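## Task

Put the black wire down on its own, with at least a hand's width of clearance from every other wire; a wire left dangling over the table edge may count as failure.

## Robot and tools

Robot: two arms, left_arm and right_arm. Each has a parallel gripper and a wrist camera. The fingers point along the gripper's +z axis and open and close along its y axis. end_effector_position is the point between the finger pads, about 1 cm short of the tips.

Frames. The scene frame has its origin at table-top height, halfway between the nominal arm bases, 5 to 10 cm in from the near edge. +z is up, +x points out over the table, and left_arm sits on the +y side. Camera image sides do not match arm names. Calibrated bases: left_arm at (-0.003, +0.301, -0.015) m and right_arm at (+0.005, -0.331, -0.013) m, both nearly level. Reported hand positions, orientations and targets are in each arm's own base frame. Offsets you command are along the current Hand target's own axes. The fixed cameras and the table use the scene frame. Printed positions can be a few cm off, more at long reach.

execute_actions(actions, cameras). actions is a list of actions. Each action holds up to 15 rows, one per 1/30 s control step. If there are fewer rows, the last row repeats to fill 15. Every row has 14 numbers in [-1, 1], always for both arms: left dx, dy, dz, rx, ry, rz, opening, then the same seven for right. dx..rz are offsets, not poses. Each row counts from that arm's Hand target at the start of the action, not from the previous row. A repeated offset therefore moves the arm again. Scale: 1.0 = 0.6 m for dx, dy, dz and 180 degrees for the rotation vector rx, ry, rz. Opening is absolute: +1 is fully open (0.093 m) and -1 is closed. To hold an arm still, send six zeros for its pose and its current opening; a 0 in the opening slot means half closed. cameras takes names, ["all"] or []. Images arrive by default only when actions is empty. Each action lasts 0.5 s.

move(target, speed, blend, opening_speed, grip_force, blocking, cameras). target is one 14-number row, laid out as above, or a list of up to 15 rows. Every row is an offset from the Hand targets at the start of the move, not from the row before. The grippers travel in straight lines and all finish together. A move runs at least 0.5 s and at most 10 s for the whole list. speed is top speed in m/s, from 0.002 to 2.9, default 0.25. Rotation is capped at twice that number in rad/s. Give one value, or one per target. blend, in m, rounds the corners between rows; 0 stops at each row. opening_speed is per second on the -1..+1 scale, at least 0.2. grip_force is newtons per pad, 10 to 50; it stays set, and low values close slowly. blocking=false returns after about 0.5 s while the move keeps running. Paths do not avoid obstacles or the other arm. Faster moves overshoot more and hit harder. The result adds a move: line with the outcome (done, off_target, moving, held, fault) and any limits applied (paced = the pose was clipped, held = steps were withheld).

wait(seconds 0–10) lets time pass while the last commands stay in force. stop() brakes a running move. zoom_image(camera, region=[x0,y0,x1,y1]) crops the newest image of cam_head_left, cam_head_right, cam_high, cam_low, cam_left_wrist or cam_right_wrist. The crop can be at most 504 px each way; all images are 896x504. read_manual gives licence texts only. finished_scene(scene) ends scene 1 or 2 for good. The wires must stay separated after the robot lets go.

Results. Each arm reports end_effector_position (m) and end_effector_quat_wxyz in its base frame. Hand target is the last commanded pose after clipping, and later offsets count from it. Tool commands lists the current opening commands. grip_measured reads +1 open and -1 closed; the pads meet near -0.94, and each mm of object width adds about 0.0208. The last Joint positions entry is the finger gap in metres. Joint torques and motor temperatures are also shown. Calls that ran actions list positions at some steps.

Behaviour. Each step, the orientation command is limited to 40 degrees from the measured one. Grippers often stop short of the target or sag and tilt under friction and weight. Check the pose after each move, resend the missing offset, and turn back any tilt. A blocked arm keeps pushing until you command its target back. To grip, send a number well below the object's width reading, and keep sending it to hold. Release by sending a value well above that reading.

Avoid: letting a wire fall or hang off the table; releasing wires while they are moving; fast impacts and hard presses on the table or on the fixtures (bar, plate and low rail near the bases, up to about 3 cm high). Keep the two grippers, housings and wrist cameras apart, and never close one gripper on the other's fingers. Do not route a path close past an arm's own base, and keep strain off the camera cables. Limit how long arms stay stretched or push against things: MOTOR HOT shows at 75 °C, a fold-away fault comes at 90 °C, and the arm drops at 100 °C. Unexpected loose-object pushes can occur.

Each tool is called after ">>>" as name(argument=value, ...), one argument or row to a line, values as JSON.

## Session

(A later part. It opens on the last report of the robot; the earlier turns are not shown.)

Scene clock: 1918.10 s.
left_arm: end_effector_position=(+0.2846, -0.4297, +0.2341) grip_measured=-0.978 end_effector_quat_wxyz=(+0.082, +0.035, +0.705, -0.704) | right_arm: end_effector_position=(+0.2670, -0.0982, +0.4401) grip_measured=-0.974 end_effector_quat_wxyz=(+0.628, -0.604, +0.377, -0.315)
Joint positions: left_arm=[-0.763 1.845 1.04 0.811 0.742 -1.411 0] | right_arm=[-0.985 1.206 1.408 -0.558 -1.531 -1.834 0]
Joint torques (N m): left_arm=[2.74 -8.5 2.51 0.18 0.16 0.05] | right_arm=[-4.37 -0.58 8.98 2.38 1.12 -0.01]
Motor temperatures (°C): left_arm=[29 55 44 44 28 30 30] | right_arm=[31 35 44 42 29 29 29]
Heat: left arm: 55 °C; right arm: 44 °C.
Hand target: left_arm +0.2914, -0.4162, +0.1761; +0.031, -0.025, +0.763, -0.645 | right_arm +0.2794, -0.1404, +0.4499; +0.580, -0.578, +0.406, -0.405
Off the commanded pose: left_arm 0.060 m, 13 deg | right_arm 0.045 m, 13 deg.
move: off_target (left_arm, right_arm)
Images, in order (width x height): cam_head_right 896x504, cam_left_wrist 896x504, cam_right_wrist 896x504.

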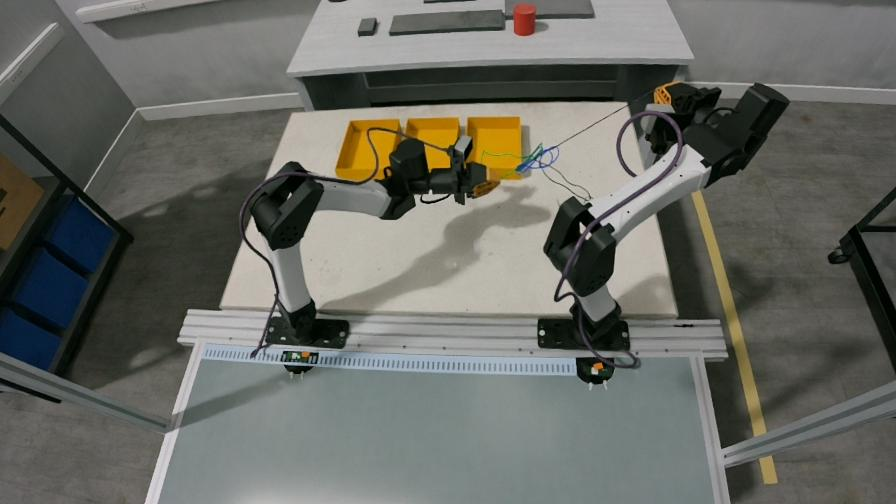

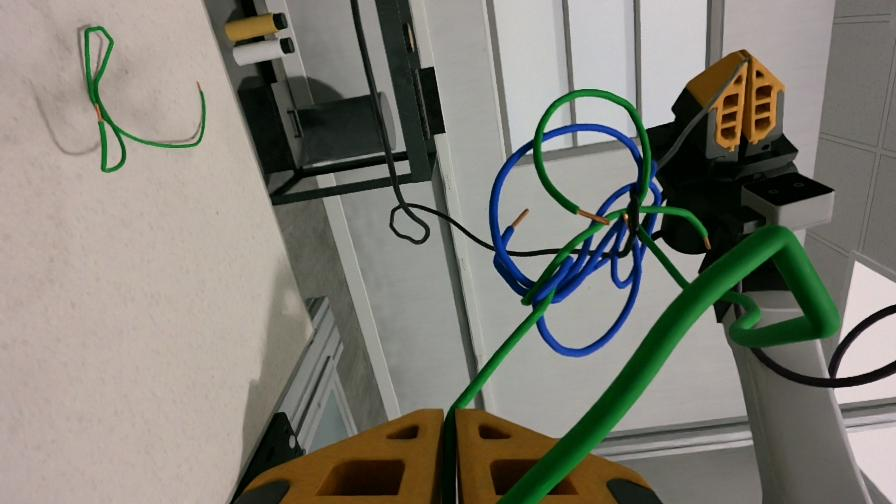

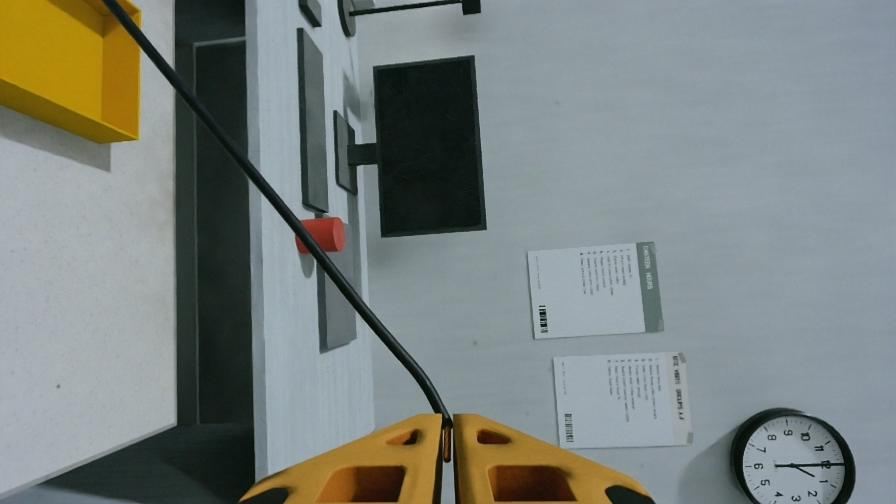

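>>> move(
  target=[
    [0,0,0,0,0,0,-1,-0.136,0.333,0.0158,0,0,0,-1],
    [0,0,0,0,0,0,-1,-0.21,0.583,0.007,0,0,0,-1],
  ],
  speed=0.12,
  blend=[0.04,0],
  cameras=["cam_right_wrist","cam_left_wrist","cam_low"],
)

>>> zoom_image(
  camera="cam_left_wrist",
  region=[400, 0, 896, 500],
)

Scene clock: 1962.00 s.
left_arm: end_effector_position=(+0.2880, -0.4190, +0.1819) grip_measured=-0.978 end_effector_quat_wxyz=(+0.028, -0.024, +0.761, -0.648) | right_arm: end_effector_position=(+0.2435, -0.0225, +0.1035) grip_measured=-0.974 end_effector_quat_wxyz=(-0.552, +0.641, -0.403, +0.349)
Joint positions: left_arm=[-0.743 1.854 1.014 0.623 0.742 -1.411 0] | right_arm=[-0.792 1.09 0.004 0.66 -1.208 -1.974 0]
Joint torques (N m): left_arm=[1.25 -8.62 6.45 2.01 0.27 0.22] | right_arm=[-0.18 -0.34 4.05 1.77 -0.57 -0.1]
Heat: left arm: 52 °C; right arm: 45 °C.
Hand target: left_arm +0.2913, -0.4162, +0.1762; +0.031, -0.025, +0.763, -0.645 | right_arm +0.2407, -0.0198, +0.1004; -0.580, +0.578, -0.406, +0.406
Off the commanded pose: left_arm 0.007 m, 1 deg | right_arm 0.005 m, 10 deg.
joint sent to its limit (right arm) — joint 3 (elbow), lower limit, where the elbow is as bent as it goes. The joint targets are off in orientation, not in position.
move: off_target (right_arm)
Images, in order (width x height): cam_low 896x504, cam_left_wrist 896x504, cam_right_wrist 896x504.

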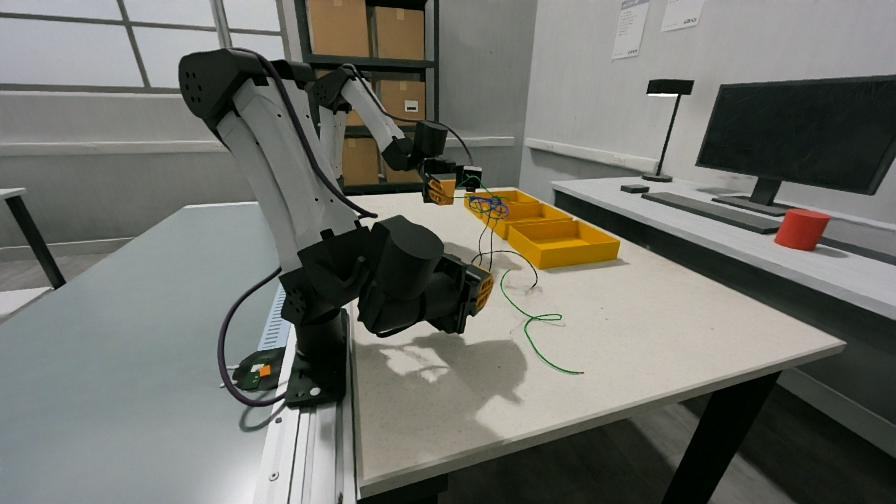

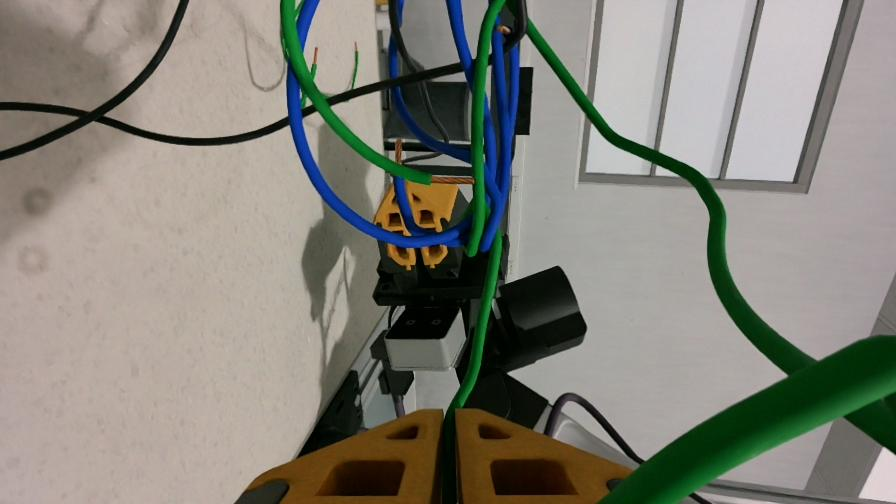

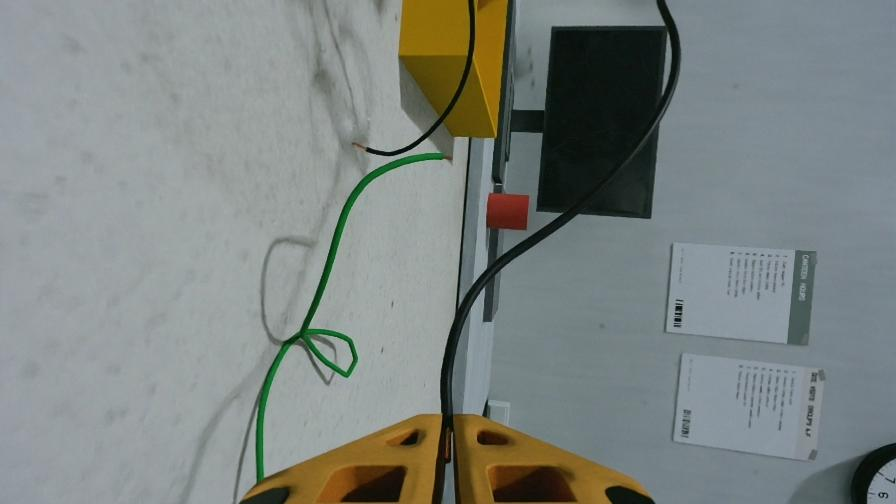

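Scaled by 1.008 from the camera's 896x504 image, which has a finer 1280x720 frame.

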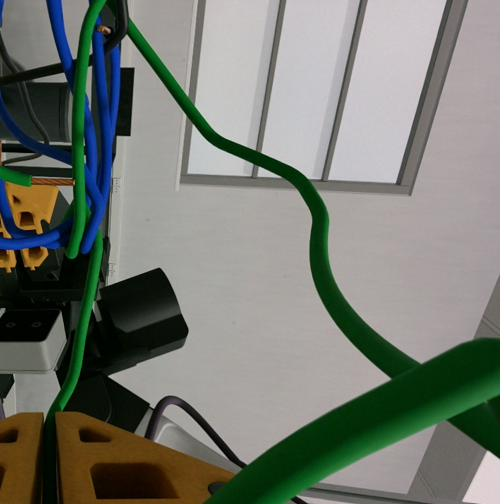

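>>> move(
  target=[0,0,0,0,0,0,-1,0.137,0.01,-0.0143,0,0,0,-1],
  speed=0.06,
  cameras=["cam_right_wrist","cam_left_wrist","cam_low"],
)

>>> zoom_image(
  camera="cam_left_wrist",
  region=[250, 0, 650, 300],
)

Scene clock: 1975.33 s.
left_arm: end_effector_position=(+0.2880, -0.4190, +0.1818) grip_measured=-0.978 end_effector_quat_wxyz=(+0.028, -0.024, +0.761, -0.648) | right_arm: end_effector_position=(+0.2598, -0.0948, +0.0853) grip_measured=-0.974 end_effector_quat_wxyz=(+0.578, -0.584, +0.434, -0.368)
Joint positions: left_arm=[-0.743 1.854 1.014 0.622 0.742 -1.411 0] | right_arm=[-0.985 1.862 0.125 1.471 -1.341 -1.758 0]
Joint torques (N m): left_arm=[1.22 -8.61 6.43 2.02 0.28 0.22] | right_arm=[-0.61 -3.79 2.48 2.75 -0.43 0.12]
Heat: left arm: 52 °C; right arm: 44 °C.
Hand target: left_arm +0.2913, -0.4162, +0.1762; +0.031, -0.025, +0.763, -0.645 | right_arm +0.2608, -0.0999, +0.0942; +0.580, -0.578, +0.406, -0.405
Off the commanded pose: left_arm 0.007 m, 1 deg | right_arm 0.010 m, 5 deg.
joint sent to its limit (right arm) — joint 4 (wrist pitch), upper limit. The joint targets still meet the commanded pose.
move: off_target (right_arm)
Images, in order (width x height): cam_low 896x504, cam_left_wrist 896x504, cam_right_wrist 896x504.

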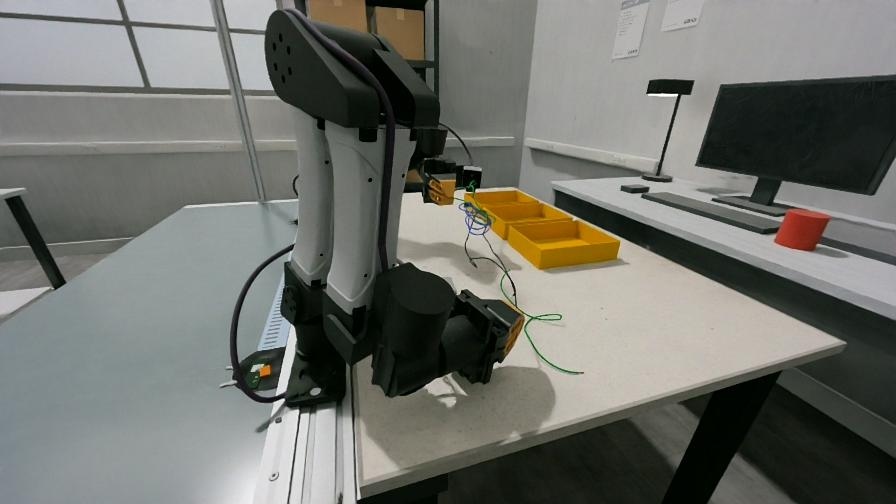

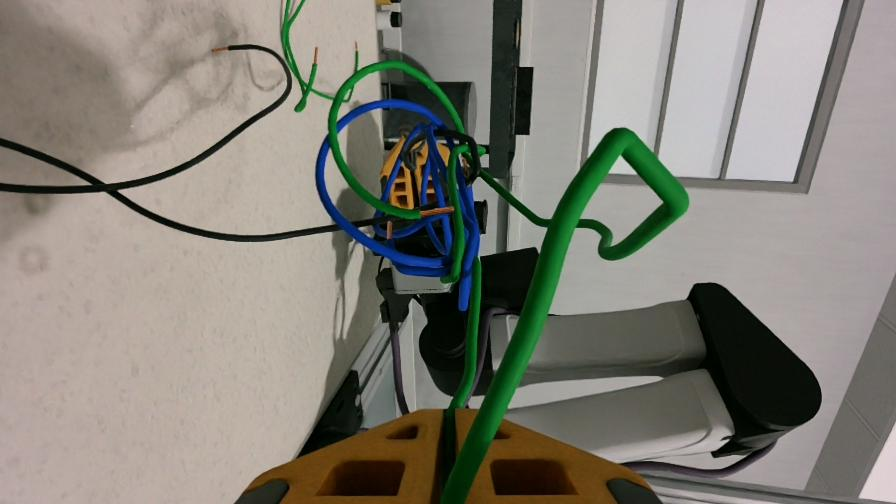

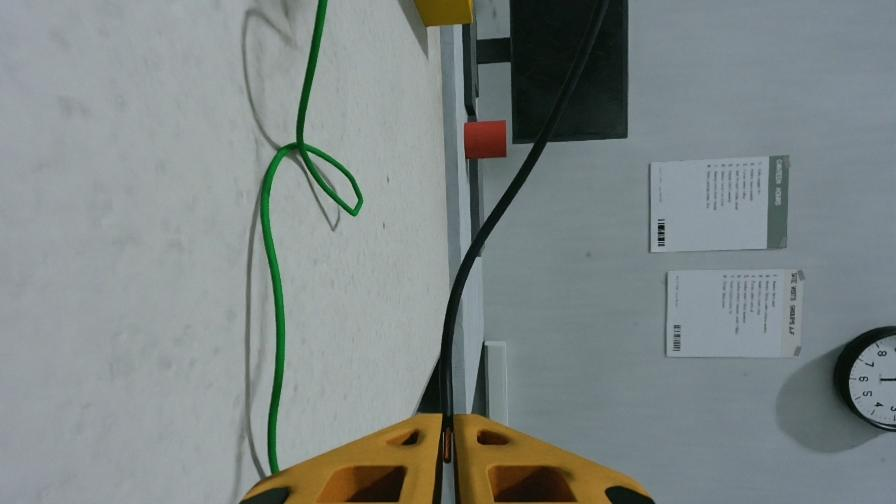

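Scaled by 1.260 from the camera's 896x504 image, which has a finer 1280x720 frame.

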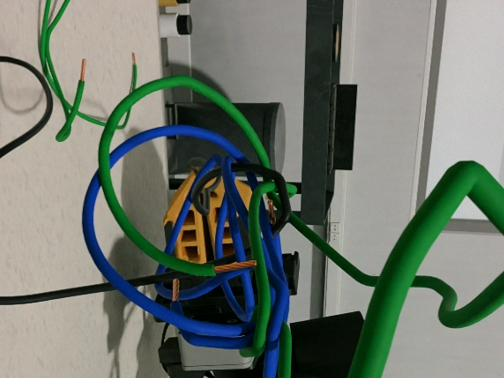

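>>> move(
  target=[0,0,0,0,0,0,-1,0.137,-0.015,-0.0143,0,0,0,-1],
  speed=0.06,
  cameras=["cam_right_wrist","cam_left_wrist"],
)

>>> zoom_image(
  camera="cam_left_wrist",
  region=[250, 0, 650, 300],
)

Scene clock: 1984.17 s.
left_arm: end_effector_position=(+0.2849, -0.4218, +0.1763) grip_measured=-0.978 end_effector_quat_wxyz=(+0.022, -0.023, +0.764, -0.644) | right_arm: end_effector_position=(+0.2723, -0.1438, +0.1065) grip_measured=-0.974 end_effector_quat_wxyz=(+0.609, -0.608, +0.361, -0.359)
Joint positions: left_arm=[-0.751 1.865 1.014 0.62 0.742 -1.411 0] | right_arm=[-1.065 1.958 0.403 1.456 -1.567 -1.668 0]
Joint torques (N m): left_arm=[1.96 -9.65 6.45 2.03 0.28 0.21] | right_arm=[-3.03 -5.26 5.03 1.47 1.15 0.05]
Heat: left arm: 52 °C; right arm: 44 °C.
Hand target: left_arm +0.2913, -0.4162, +0.1762; +0.031, -0.025, +0.763, -0.645 | right_arm +0.2808, -0.1801, +0.1031; +0.580, -0.578, +0.406, -0.406
Off the commanded pose: left_arm 0.009 m, 1 deg | right_arm 0.037 m, 9 deg.
move: off_target (right_arm)
Images, in order (width x height): cam_left_wrist 896x504, cam_right_wrist 896x504.

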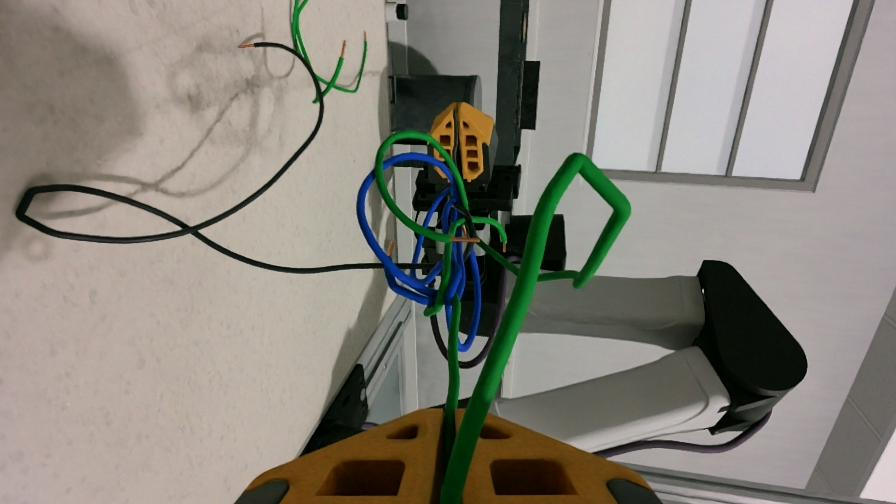

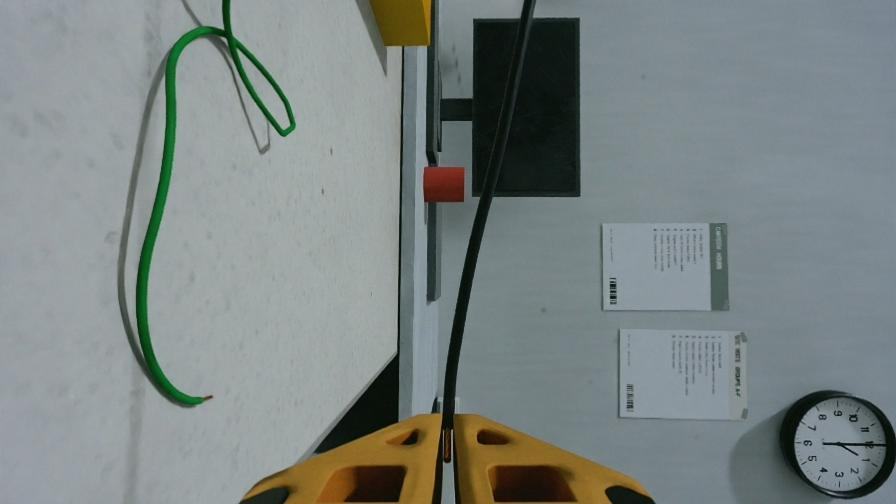

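Scaled by 1.260 from the camera's 896x504 image, which has a finer 1280x720 frame.

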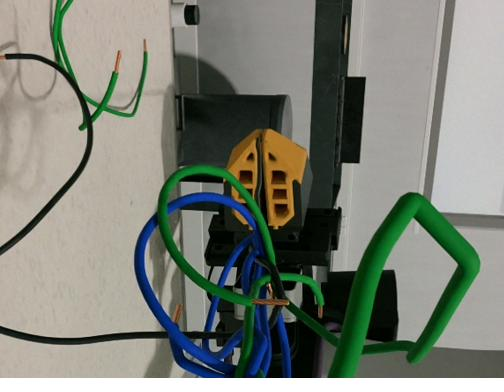

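>>> zoom_image(
  camera="cam_left_wrist",
  region=[360, 120, 540, 360],
)

Scaled by 2.100 from the camera's 896x504 image, which has a finer 1280x720 frame.

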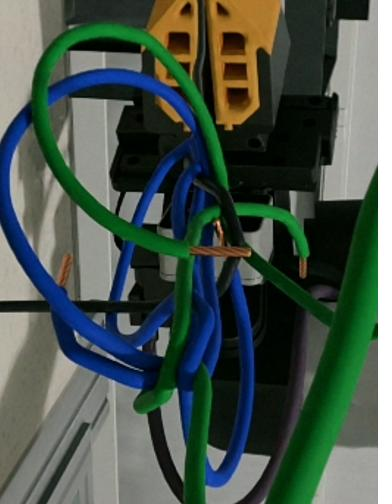

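>>> move(
  target=[
    [0,0,0,0,0,0,-1,-0.157,-0.378,0.057,0,0,0,-1],
    [0,0,0,0,0,0,-1,-0.432,-0.428,0.129,0,-0.083,0,-1],
  ],
  speed=0.15,
  blend=[0.05,0],
  cameras=["cam_right_wrist","cam_left_wrist","cam_head_right"],
)

>>> zoom_image(
  camera="cam_left_wrist",
  region=[400, 0, 896, 500],
)

Scene clock: 2049.67 s.
left_arm: end_effector_position=(+0.2880, -0.4198, +0.1763) grip_measured=-0.978 end_effector_quat_wxyz=(+0.024, -0.026, +0.764, -0.644) | right_arm: end_effector_position=(+0.2683, +0.0872, +0.3505) grip_measured=-0.974 end_effector_quat_wxyz=(+0.626, -0.627, +0.336, -0.321)
Joint positions: left_arm=[-0.744 1.865 1.014 0.62 0.742 -1.411 0] | right_arm=[-0.066 0.681 0.737 -0.07 -0.67 -1.561 0]
Joint torques (N m): left_arm=[1.36 -9.66 6.41 2.04 0.28 0.22] | right_arm=[0.98 -0.58 8.03 2.03 -0.08 -0.11]
Heat: left arm: 53 °C; right arm: 42 °C.
Hand target: left_arm +0.2913, -0.4162, +0.1762; +0.031, -0.025, +0.763, -0.645 | right_arm +0.2646, +0.0894, +0.3605; +0.628, -0.626, +0.327, -0.327
Off the commanded pose: left_arm 0.005 m, 1 deg | right_arm 0.011 m, 1 deg.
move: off_target (right_arm)
Images, in order (width x height): cam_head_right 896x504, cam_left_wrist 896x504, cam_right_wrist 896x504.

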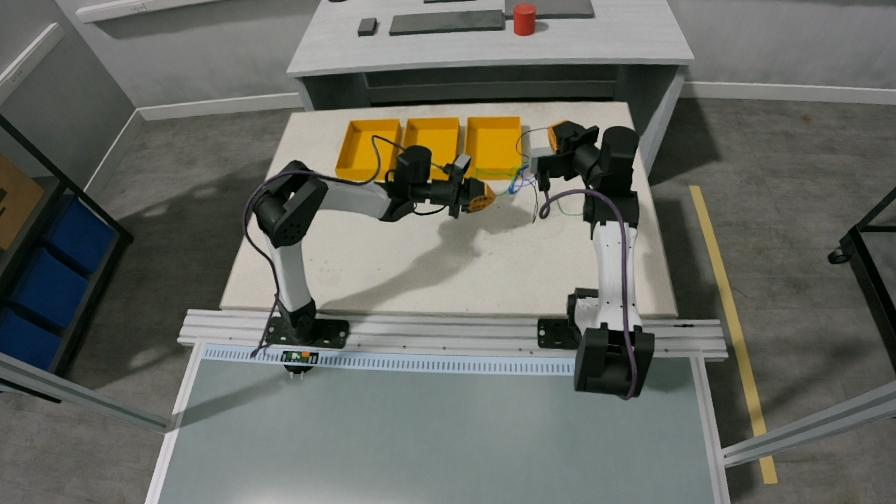

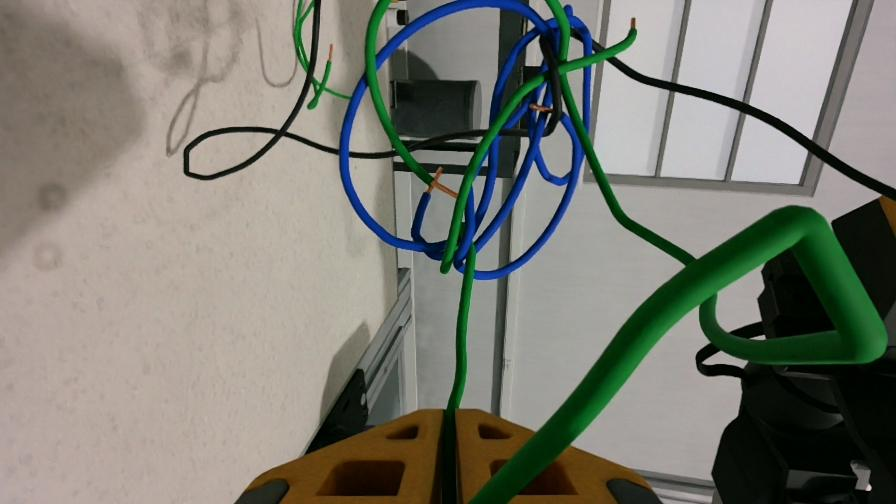

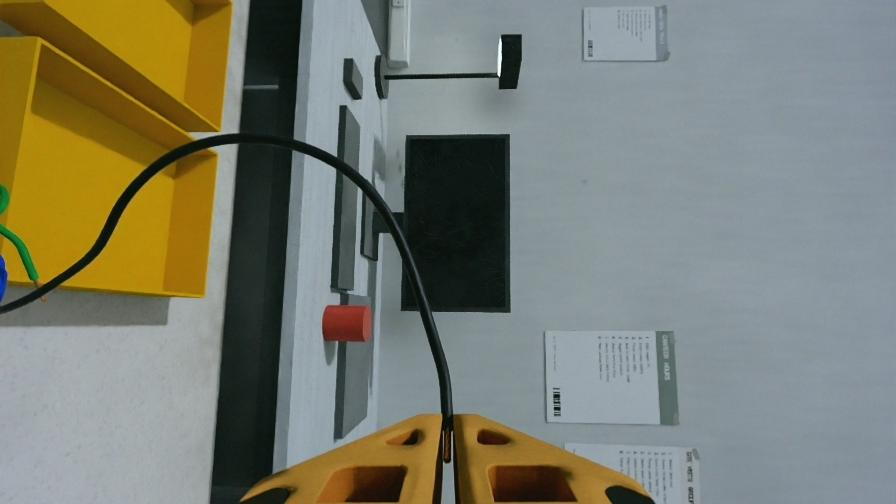

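Scaled by 1.008 from the camera's 896x504 image, which has a finer 1280x720 frame.

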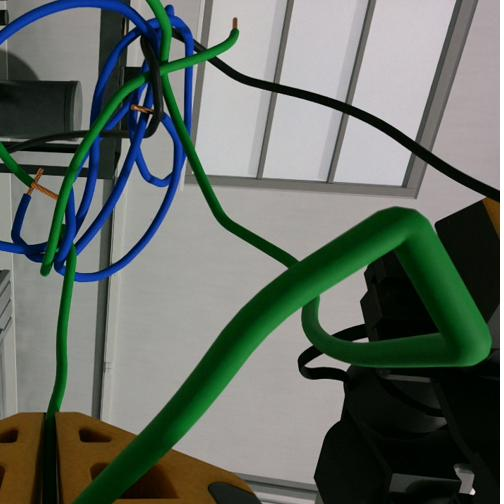

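>>> move(
  target=[
    [0,0,0,0,0,0,-0.83,0,0,0,0,0,0,-1],
    [-0.003,-0.003,0.07,0,0,0,-0.83,0,0,0,0,0,0,-1],
  ],
  speed=0.06,
  cameras=["cam_left_wrist","cam_right_wrist"],
)

>>> zoom_image(
  camera="cam_left_wrist",
  region=[250, 100, 750, 504],
)

Scene clock: 2072.43 s.
left_arm: end_effector_position=(+0.2898, -0.4511, +0.1617) grip_measured=-0.833 end_effector_quat_wxyz=(+0.021, -0.023, +0.769, -0.638) | right_arm: end_effector_position=(+0.2684, +0.0870, +0.3503) grip_measured=-0.974 end_effector_quat_wxyz=(+0.625, -0.627, +0.337, -0.321)
Joint positions: left_arm=[-0.797 1.969 1.111 0.616 0.697 -1.411 0.005] | right_arm=[-0.066 0.681 0.737 -0.071 -0.67 -1.561 0]
Joint torques (N m): left_arm=[0.1 -9.55 9.95 2.01 0.06 0.01] | right_arm=[0.98 -0.59 8.03 2.05 -0.07 -0.11]
Heat: left arm: 53 °C; right arm: 45 °C.
Hand target: left_arm +0.2964, -0.4577, +0.1709; +0.031, -0.025, +0.763, -0.645 | right_arm +0.2646, +0.0893, +0.3604; +0.628, -0.626, +0.327, -0.327
Off the commanded pose: left_arm 0.013 m, 2 deg | right_arm 0.011 m, 1 deg.
move: off_target (left_arm, right_arm)
Images, in order (width x height): cam_left_wrist 896x504, cam_right_wrist 896x504.

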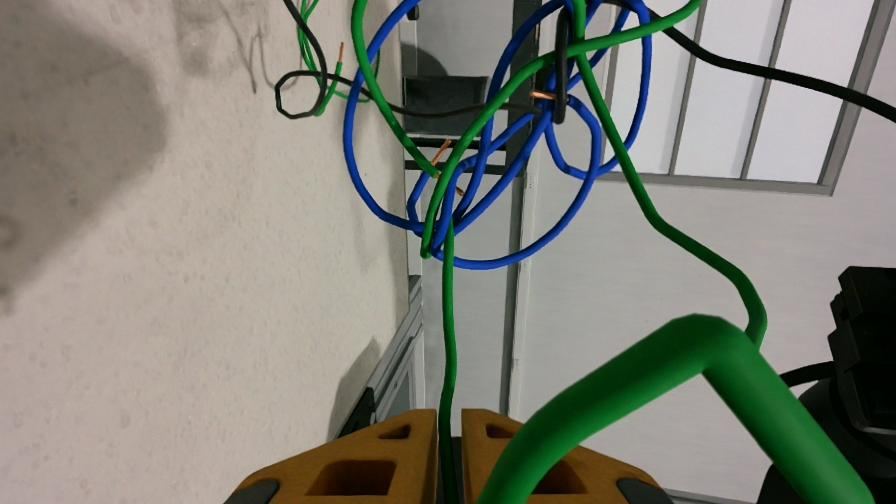

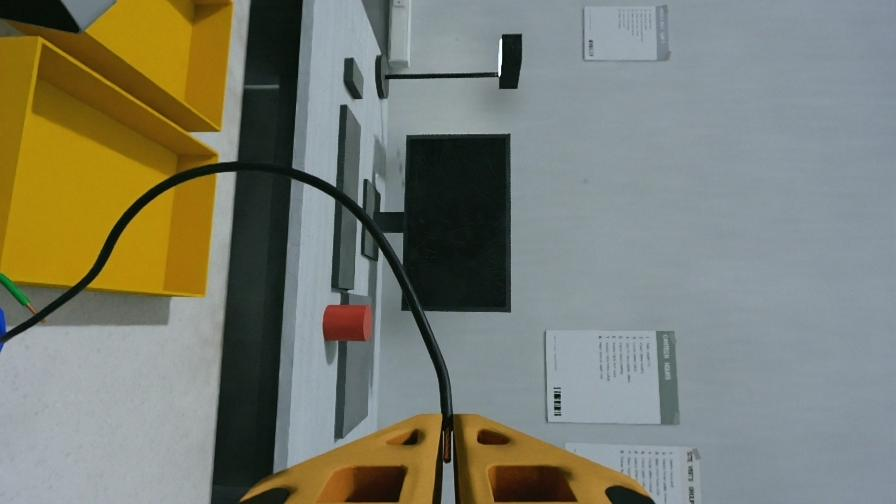

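Scaled by 1.008 from the camera's 896x504 image, which has a finer 1280x720 frame.

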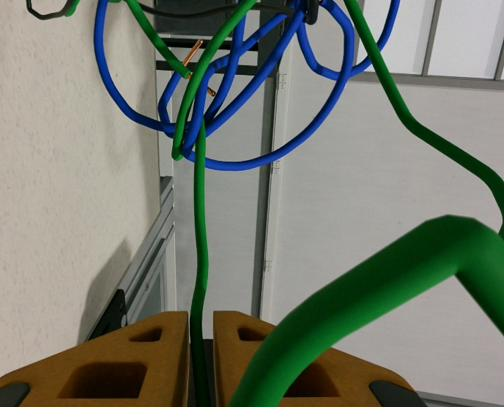

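>>> move(
  target=[
    [0,0,0,0,0,0,-0.1,0,0,0,0,0,0,-1],
    [-0.008,-0.005,0.117,0,0,0,-0.1,0,0,0,0,0,0,-1],
  ],
  speed=0.08,
  cameras=["cam_left_wrist","cam_right_wrist","cam_low"],
)

>>> zoom_image(
  camera="cam_left_wrist",
  region=[250, 100, 750, 504],
)

Scene clock: 2084.87 s.
left_arm: end_effector_position=(+0.3016, -0.5201, +0.1540) grip_measured=-0.103 end_effector_quat_wxyz=(+0.023, -0.021, +0.769, -0.639) | right_arm: end_effector_position=(+0.2684, +0.0870, +0.3500) grip_measured=-0.974 end_effector_quat_wxyz=(+0.625, -0.627, +0.337, -0.321)
Joint positions: left_arm=[-0.884 2.176 1.399 0.552 0.612 -1.431 0.04] | right_arm=[-0.066 0.681 0.737 -0.073 -0.669 -1.562 0]
Joint torques (N m): left_arm=[0.08 -11.43 10.28 2.03 0.01 -0.02] | right_arm=[0.96 -0.59 8.03 2.07 -0.08 -0.11]
Heat: left arm: 54 °C; right arm: 46 °C.
Hand target: left_arm +0.3067, -0.5268, +0.1623; +0.031, -0.025, +0.763, -0.645 | right_arm +0.2646, +0.0893, +0.3605; +0.628, -0.626, +0.327, -0.327
Off the commanded pose: left_arm 0.012 m, 1 deg | right_arm 0.011 m, 1 deg.
move: off_target (left_arm, right_arm)
Images, in order (width x height): cam_low 896x504, cam_left_wrist 896x504, cam_right_wrist 896x504.

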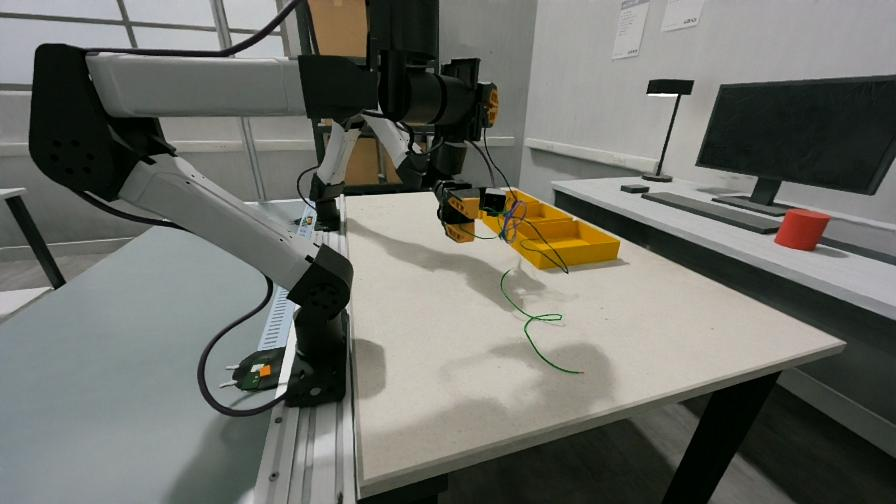

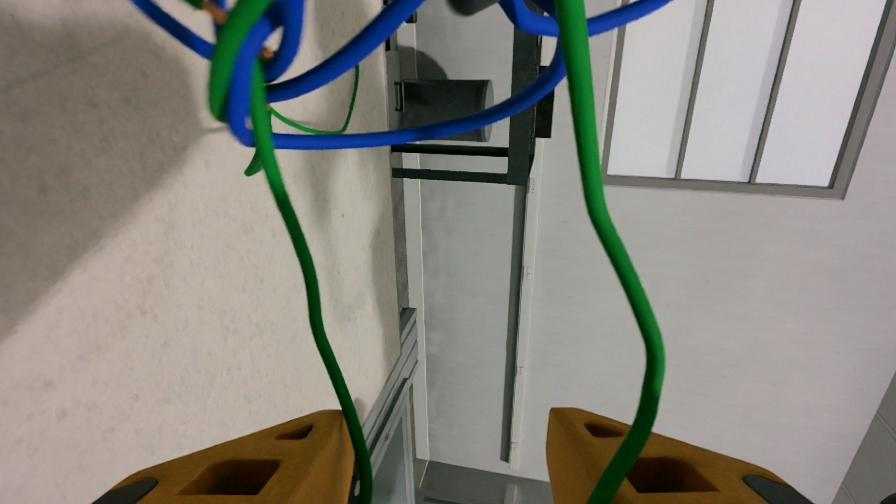

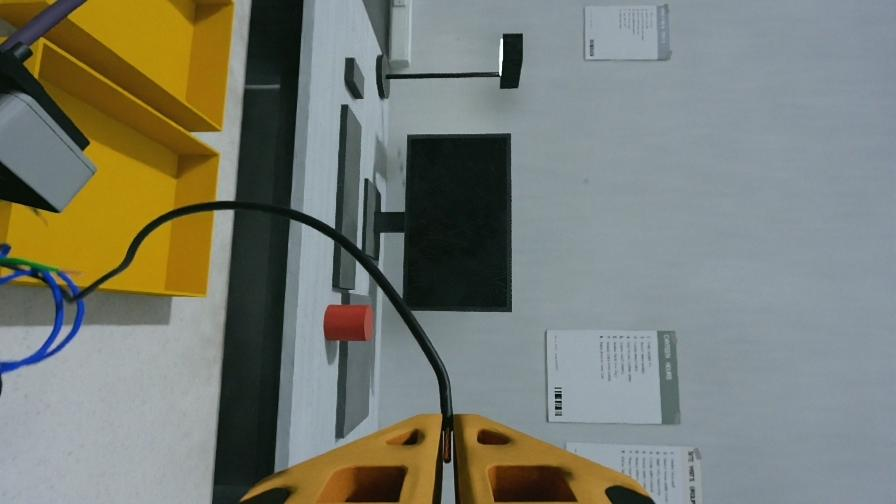

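Scaled by 1.008 from the camera's 896x504 image, which has a finer 1280x720 frame.

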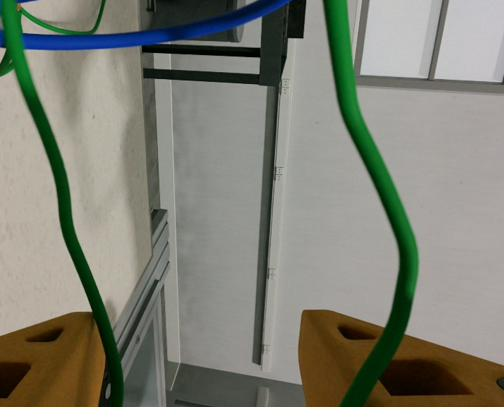

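>>> move(
  target=[0,0,-0.15,0,0,0,-0.1,0,0,0,0,0,0,-1],
  speed=0.08,
  cameras=["cam_left_wrist","cam_right_wrist","cam_head_right"],
)

>>> zoom_image(
  camera="cam_left_wrist",
  region=[150, 0, 650, 500],
)

Scene clock: 2119.93 s.
left_arm: end_effector_position=(+0.3010, -0.4422, +0.1520) grip_measured=-0.103 end_effector_quat_wxyz=(+0.014, -0.045, +0.778, -0.627) | right_arm: end_effector_position=(+0.2684, +0.0870, +0.3497) grip_measured=-0.974 end_effector_quat_wxyz=(+0.625, -0.627, +0.338, -0.320)
Joint positions: left_arm=[-0.768 1.978 1.114 0.58 0.703 -1.42 0.04] | right_arm=[-0.066 0.681 0.737 -0.074 -0.669 -1.562 0]
Joint torques (N m): left_arm=[1.07 -14.74 6.22 2.22 0.39 0.24] | right_arm=[0.99 -0.62 8.02 2.09 -0.08 -0.11]
Motor temperatures (°C): left_arm=[29 56 50 44 28 30 29] | right_arm=[31 33 48 42 29 29 30]
Heat: left arm: 56 °C; right arm: 48 °C.
Hand target: left_arm +0.2997, -0.4383, +0.1774; +0.031, -0.024, +0.763, -0.645 | right_arm +0.2646, +0.0893, +0.3605; +0.628, -0.626, +0.327, -0.327
Off the commanded pose: left_arm 0.026 m, 4 deg | right_arm 0.012 m, 2 deg.
move: off_target (left_arm, right_arm)
Images, in order (width x height): cam_head_right 896x504, cam_left_wrist 896x504, cam_right_wrist 896x504.

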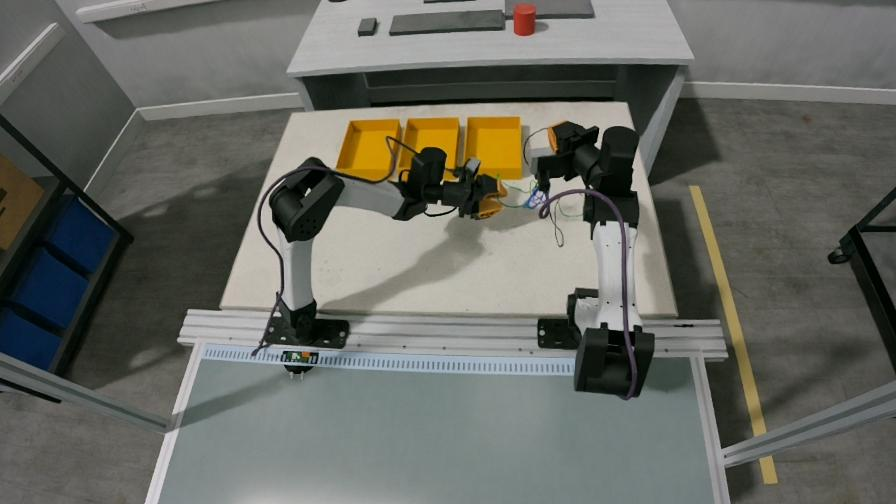

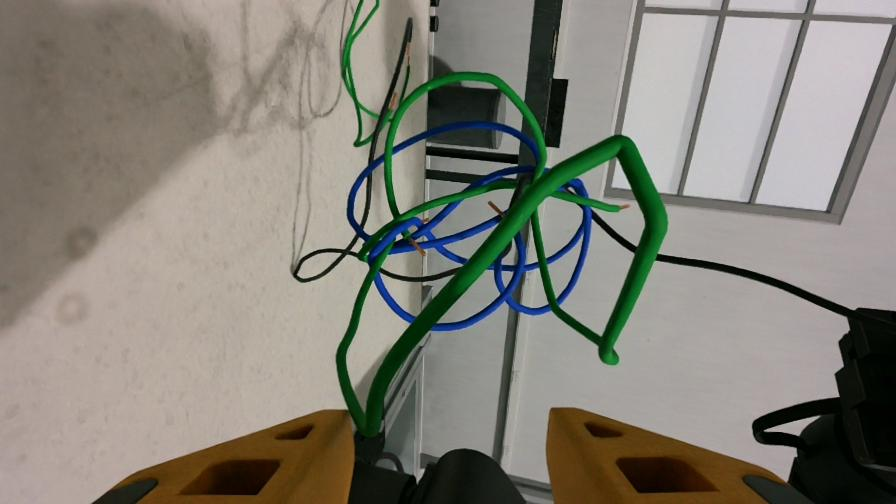

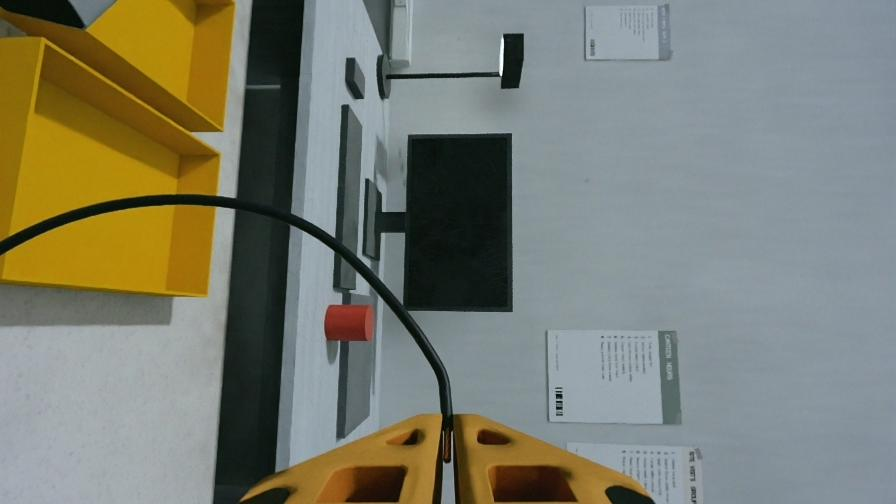

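Scaled by 1.008 from the camera's 896x504 image, which has a finer 1280x720 frame.

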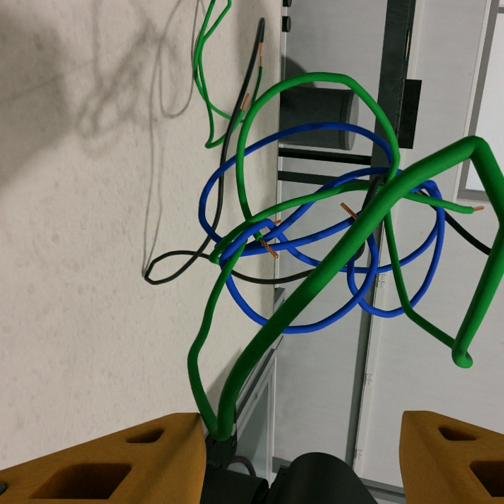

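>>> move(
  target=[0,0.055,0.06,0,0,0,-0.1,0,0,0,0,0,0,-1],
  speed=0.08,
  cameras=["cam_left_wrist"],
)

Scene clock: 2135.27 s.
left_arm: end_effector_position=(+0.2954, -0.4608, +0.1263) grip_measured=-0.103 end_effector_quat_wxyz=(+0.013, -0.030, +0.774, -0.633) | right_arm: end_effector_position=(+0.2684, +0.0870, +0.3497) grip_measured=-0.974 end_effector_quat_wxyz=(+0.625, -0.627, +0.338, -0.320)
Joint positions: left_arm=[-0.804 2.081 1.128 0.691 0.69 -1.42 0.04] | right_arm=[-0.066 0.681 0.737 -0.074 -0.669 -1.562 0]
Joint torques (N m): left_arm=[0.12 -10.32 9.37 2.24 0.06 0.08] | right_arm=[0.99 -0.61 8.03 2.09 -0.08 -0.11]
Motor temperatures (°C): left_arm=[29 57 49 45 28 30 29] | right_arm=[31 33 48 42 29 29 30]
Heat: left arm: 57 °C; right arm: 48 °C.
Hand target: left_arm +0.3025, -0.4682, +0.1387; +0.031, -0.025, +0.763, -0.645 | right_arm +0.2646, +0.0893, +0.3605; +0.628, -0.626, +0.327, -0.327
Off the commanded pose: left_arm 0.016 m, 3 deg | right_arm 0.012 m, 2 deg.
move: off_target (left_arm, right_arm)
Images, in order (width x height): cam_left_wrist 896x504.

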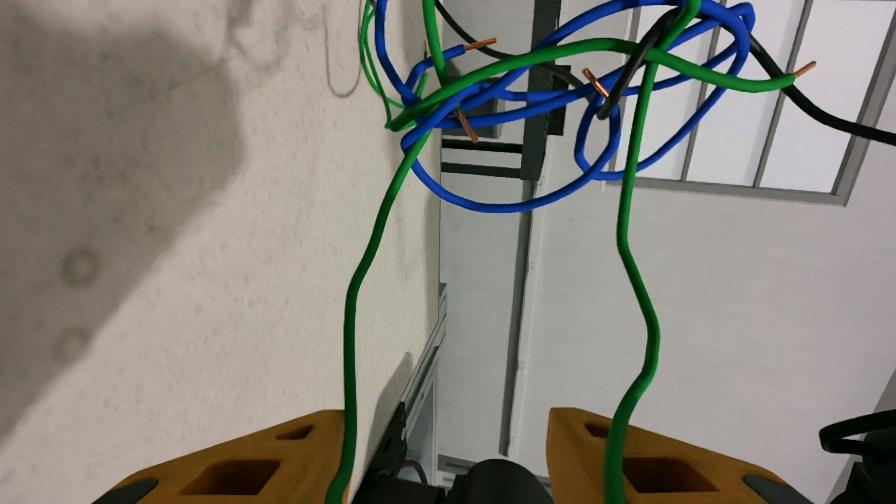

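>>> move(
  target=[-0.075,0,0.04,0,0,0,-0.1,0,0,0,0,0,0,-1],
  speed=0.08,
  cameras=["cam_left_wrist","cam_right_wrist"],
)

Scene clock: 2143.47 s.
left_arm: end_effector_position=(+0.3423, -0.4861, +0.1279) grip_measured=-0.103 end_effector_quat_wxyz=(+0.023, -0.034, +0.769, -0.638) | right_arm: end_effector_position=(+0.2684, +0.0870, +0.3497) grip_measured=-0.974 end_effector_quat_wxyz=(+0.625, -0.627, +0.338, -0.320)
Joint positions: left_arm=[-0.774 2.23 1.375 0.612 0.701 -1.42 0.04] | right_arm=[-0.066 0.681 0.737 -0.074 -0.669 -1.562 0]
Joint torques (N m): left_arm=[1.17 -11.54 9.87 1.99 0.38 0.21] | right_arm=[0.99 -0.61 8.02 2.09 -0.08 -0.11]
Motor temperatures (°C): left_arm=[29 57 49 45 28 30 29] | right_arm=[31 33 48 42 29 29 30]
Heat: left arm: 57 °C; right arm: 48 °C.
Hand target: left_arm +0.3492, -0.4883, +0.1354; +0.030, -0.025, +0.763, -0.645 | right_arm +0.2646, +0.0893, +0.3605; +0.628, -0.626, +0.327, -0.327
Off the commanded pose: left_arm 0.010 m, 2 deg | right_arm 0.012 m, 2 deg.
move: off_target (right_arm)
Images, in order (width x height): cam_left_wrist 896x504, cam_right_wrist 896x504.

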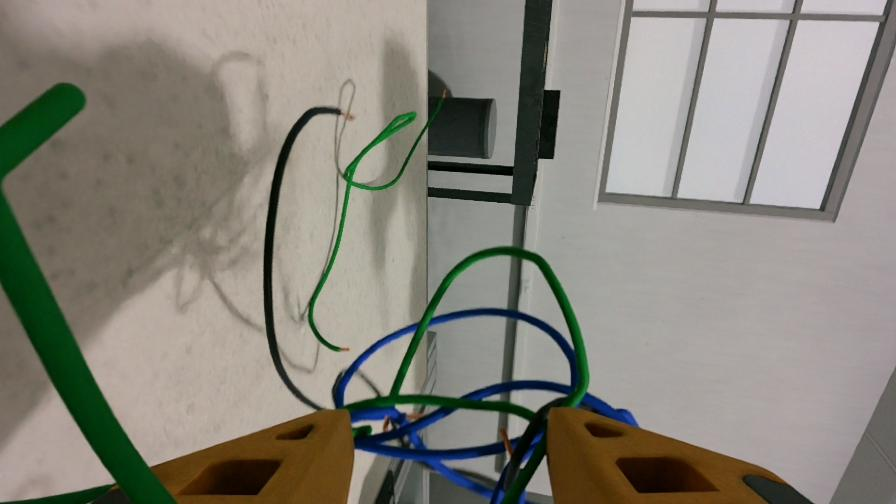

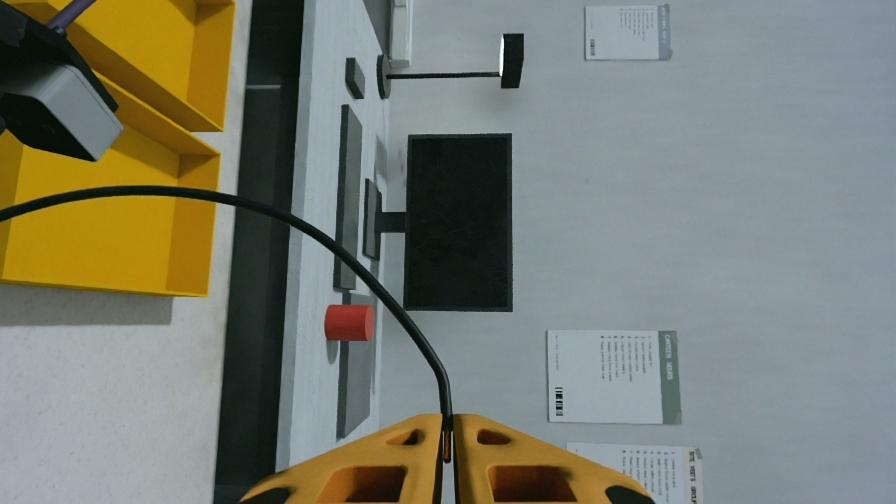

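>>> move(
  target=[
    [0,0,-0.05,0,0,0,-0.1,0,0,0,0,0,0,-1],
    [0,0.02,-0.05,0,0,0,-0.5,0,0,0,0,0,0,-1],
    [0.003,0.02,0,0,0,0,-0.5,0,0,0,0,0,0,-1],
  ],
  speed=0.08,
  cameras=["cam_left_wrist"],
)

>>> zoom_image(
  camera="cam_left_wrist",
  region=[250, 204, 700, 504],
)

Scene clock: 2157.20 s.
left_arm: end_effector_position=(+0.3407, -0.4810, +0.1168) grip_measured=-0.497 end_effector_quat_wxyz=(+0.019, -0.024, +0.768, -0.640) | right_arm: end_effector_position=(+0.2684, +0.0870, +0.3495) grip_measured=-0.974 end_effector_quat_wxyz=(+0.625, -0.627, +0.338, -0.320)
Joint positions: left_arm=[-0.762 2.248 1.351 0.651 0.731 -1.406 0.021] | right_arm=[-0.066 0.681 0.737 -0.075 -0.669 -1.562 0]
Joint torques (N m): left_arm=[0.23 -11.54 9.58 2 0.08 0.08] | right_arm=[0.99 -0.61 8.03 2.09 -0.08 -0.11]
Motor temperatures (°C): left_arm=[29 59 49 46 28 30 29] | right_arm=[31 33 48 42 29 29 30]
Heat: left arm: 59 °C; right arm: 48 °C.
Hand target: left_arm +0.3475, -0.4864, +0.1235; +0.031, -0.025, +0.763, -0.645 | right_arm +0.2646, +0.0893, +0.3604; +0.628, -0.626, +0.327, -0.327
Off the commanded pose: left_arm 0.011 m, 2 deg | right_arm 0.012 m, 2 deg.
move: off_target (left_arm, right_arm); target 2's new opening was sent with left_arm's hand 0.020 m and 3 deg from that target
Images, in order (width x height): cam_left_wrist 896x504.

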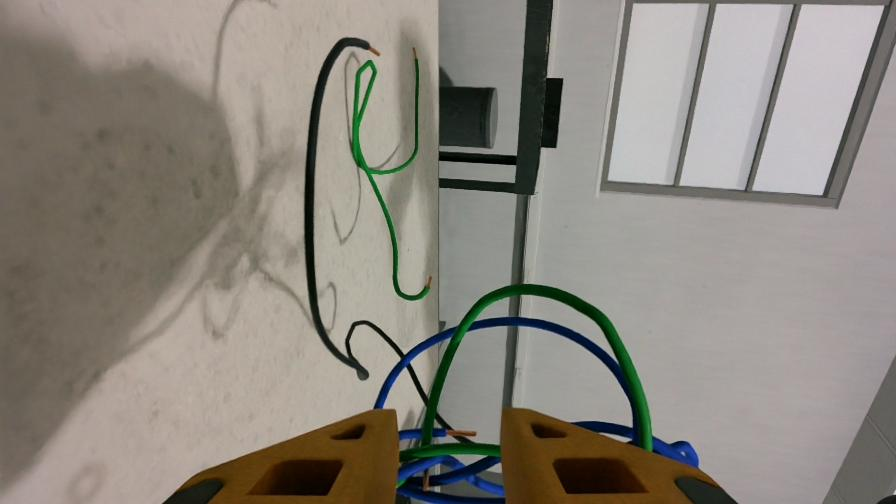

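Scaled by 1.120 from the camera's 896x504 image, which has a finer 1280x720 frame.

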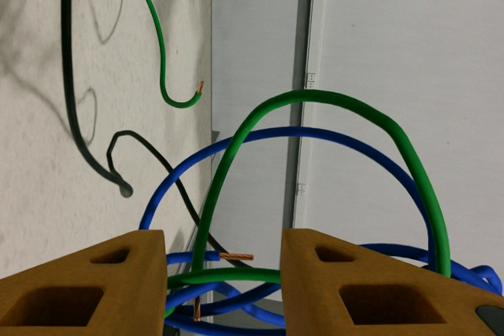

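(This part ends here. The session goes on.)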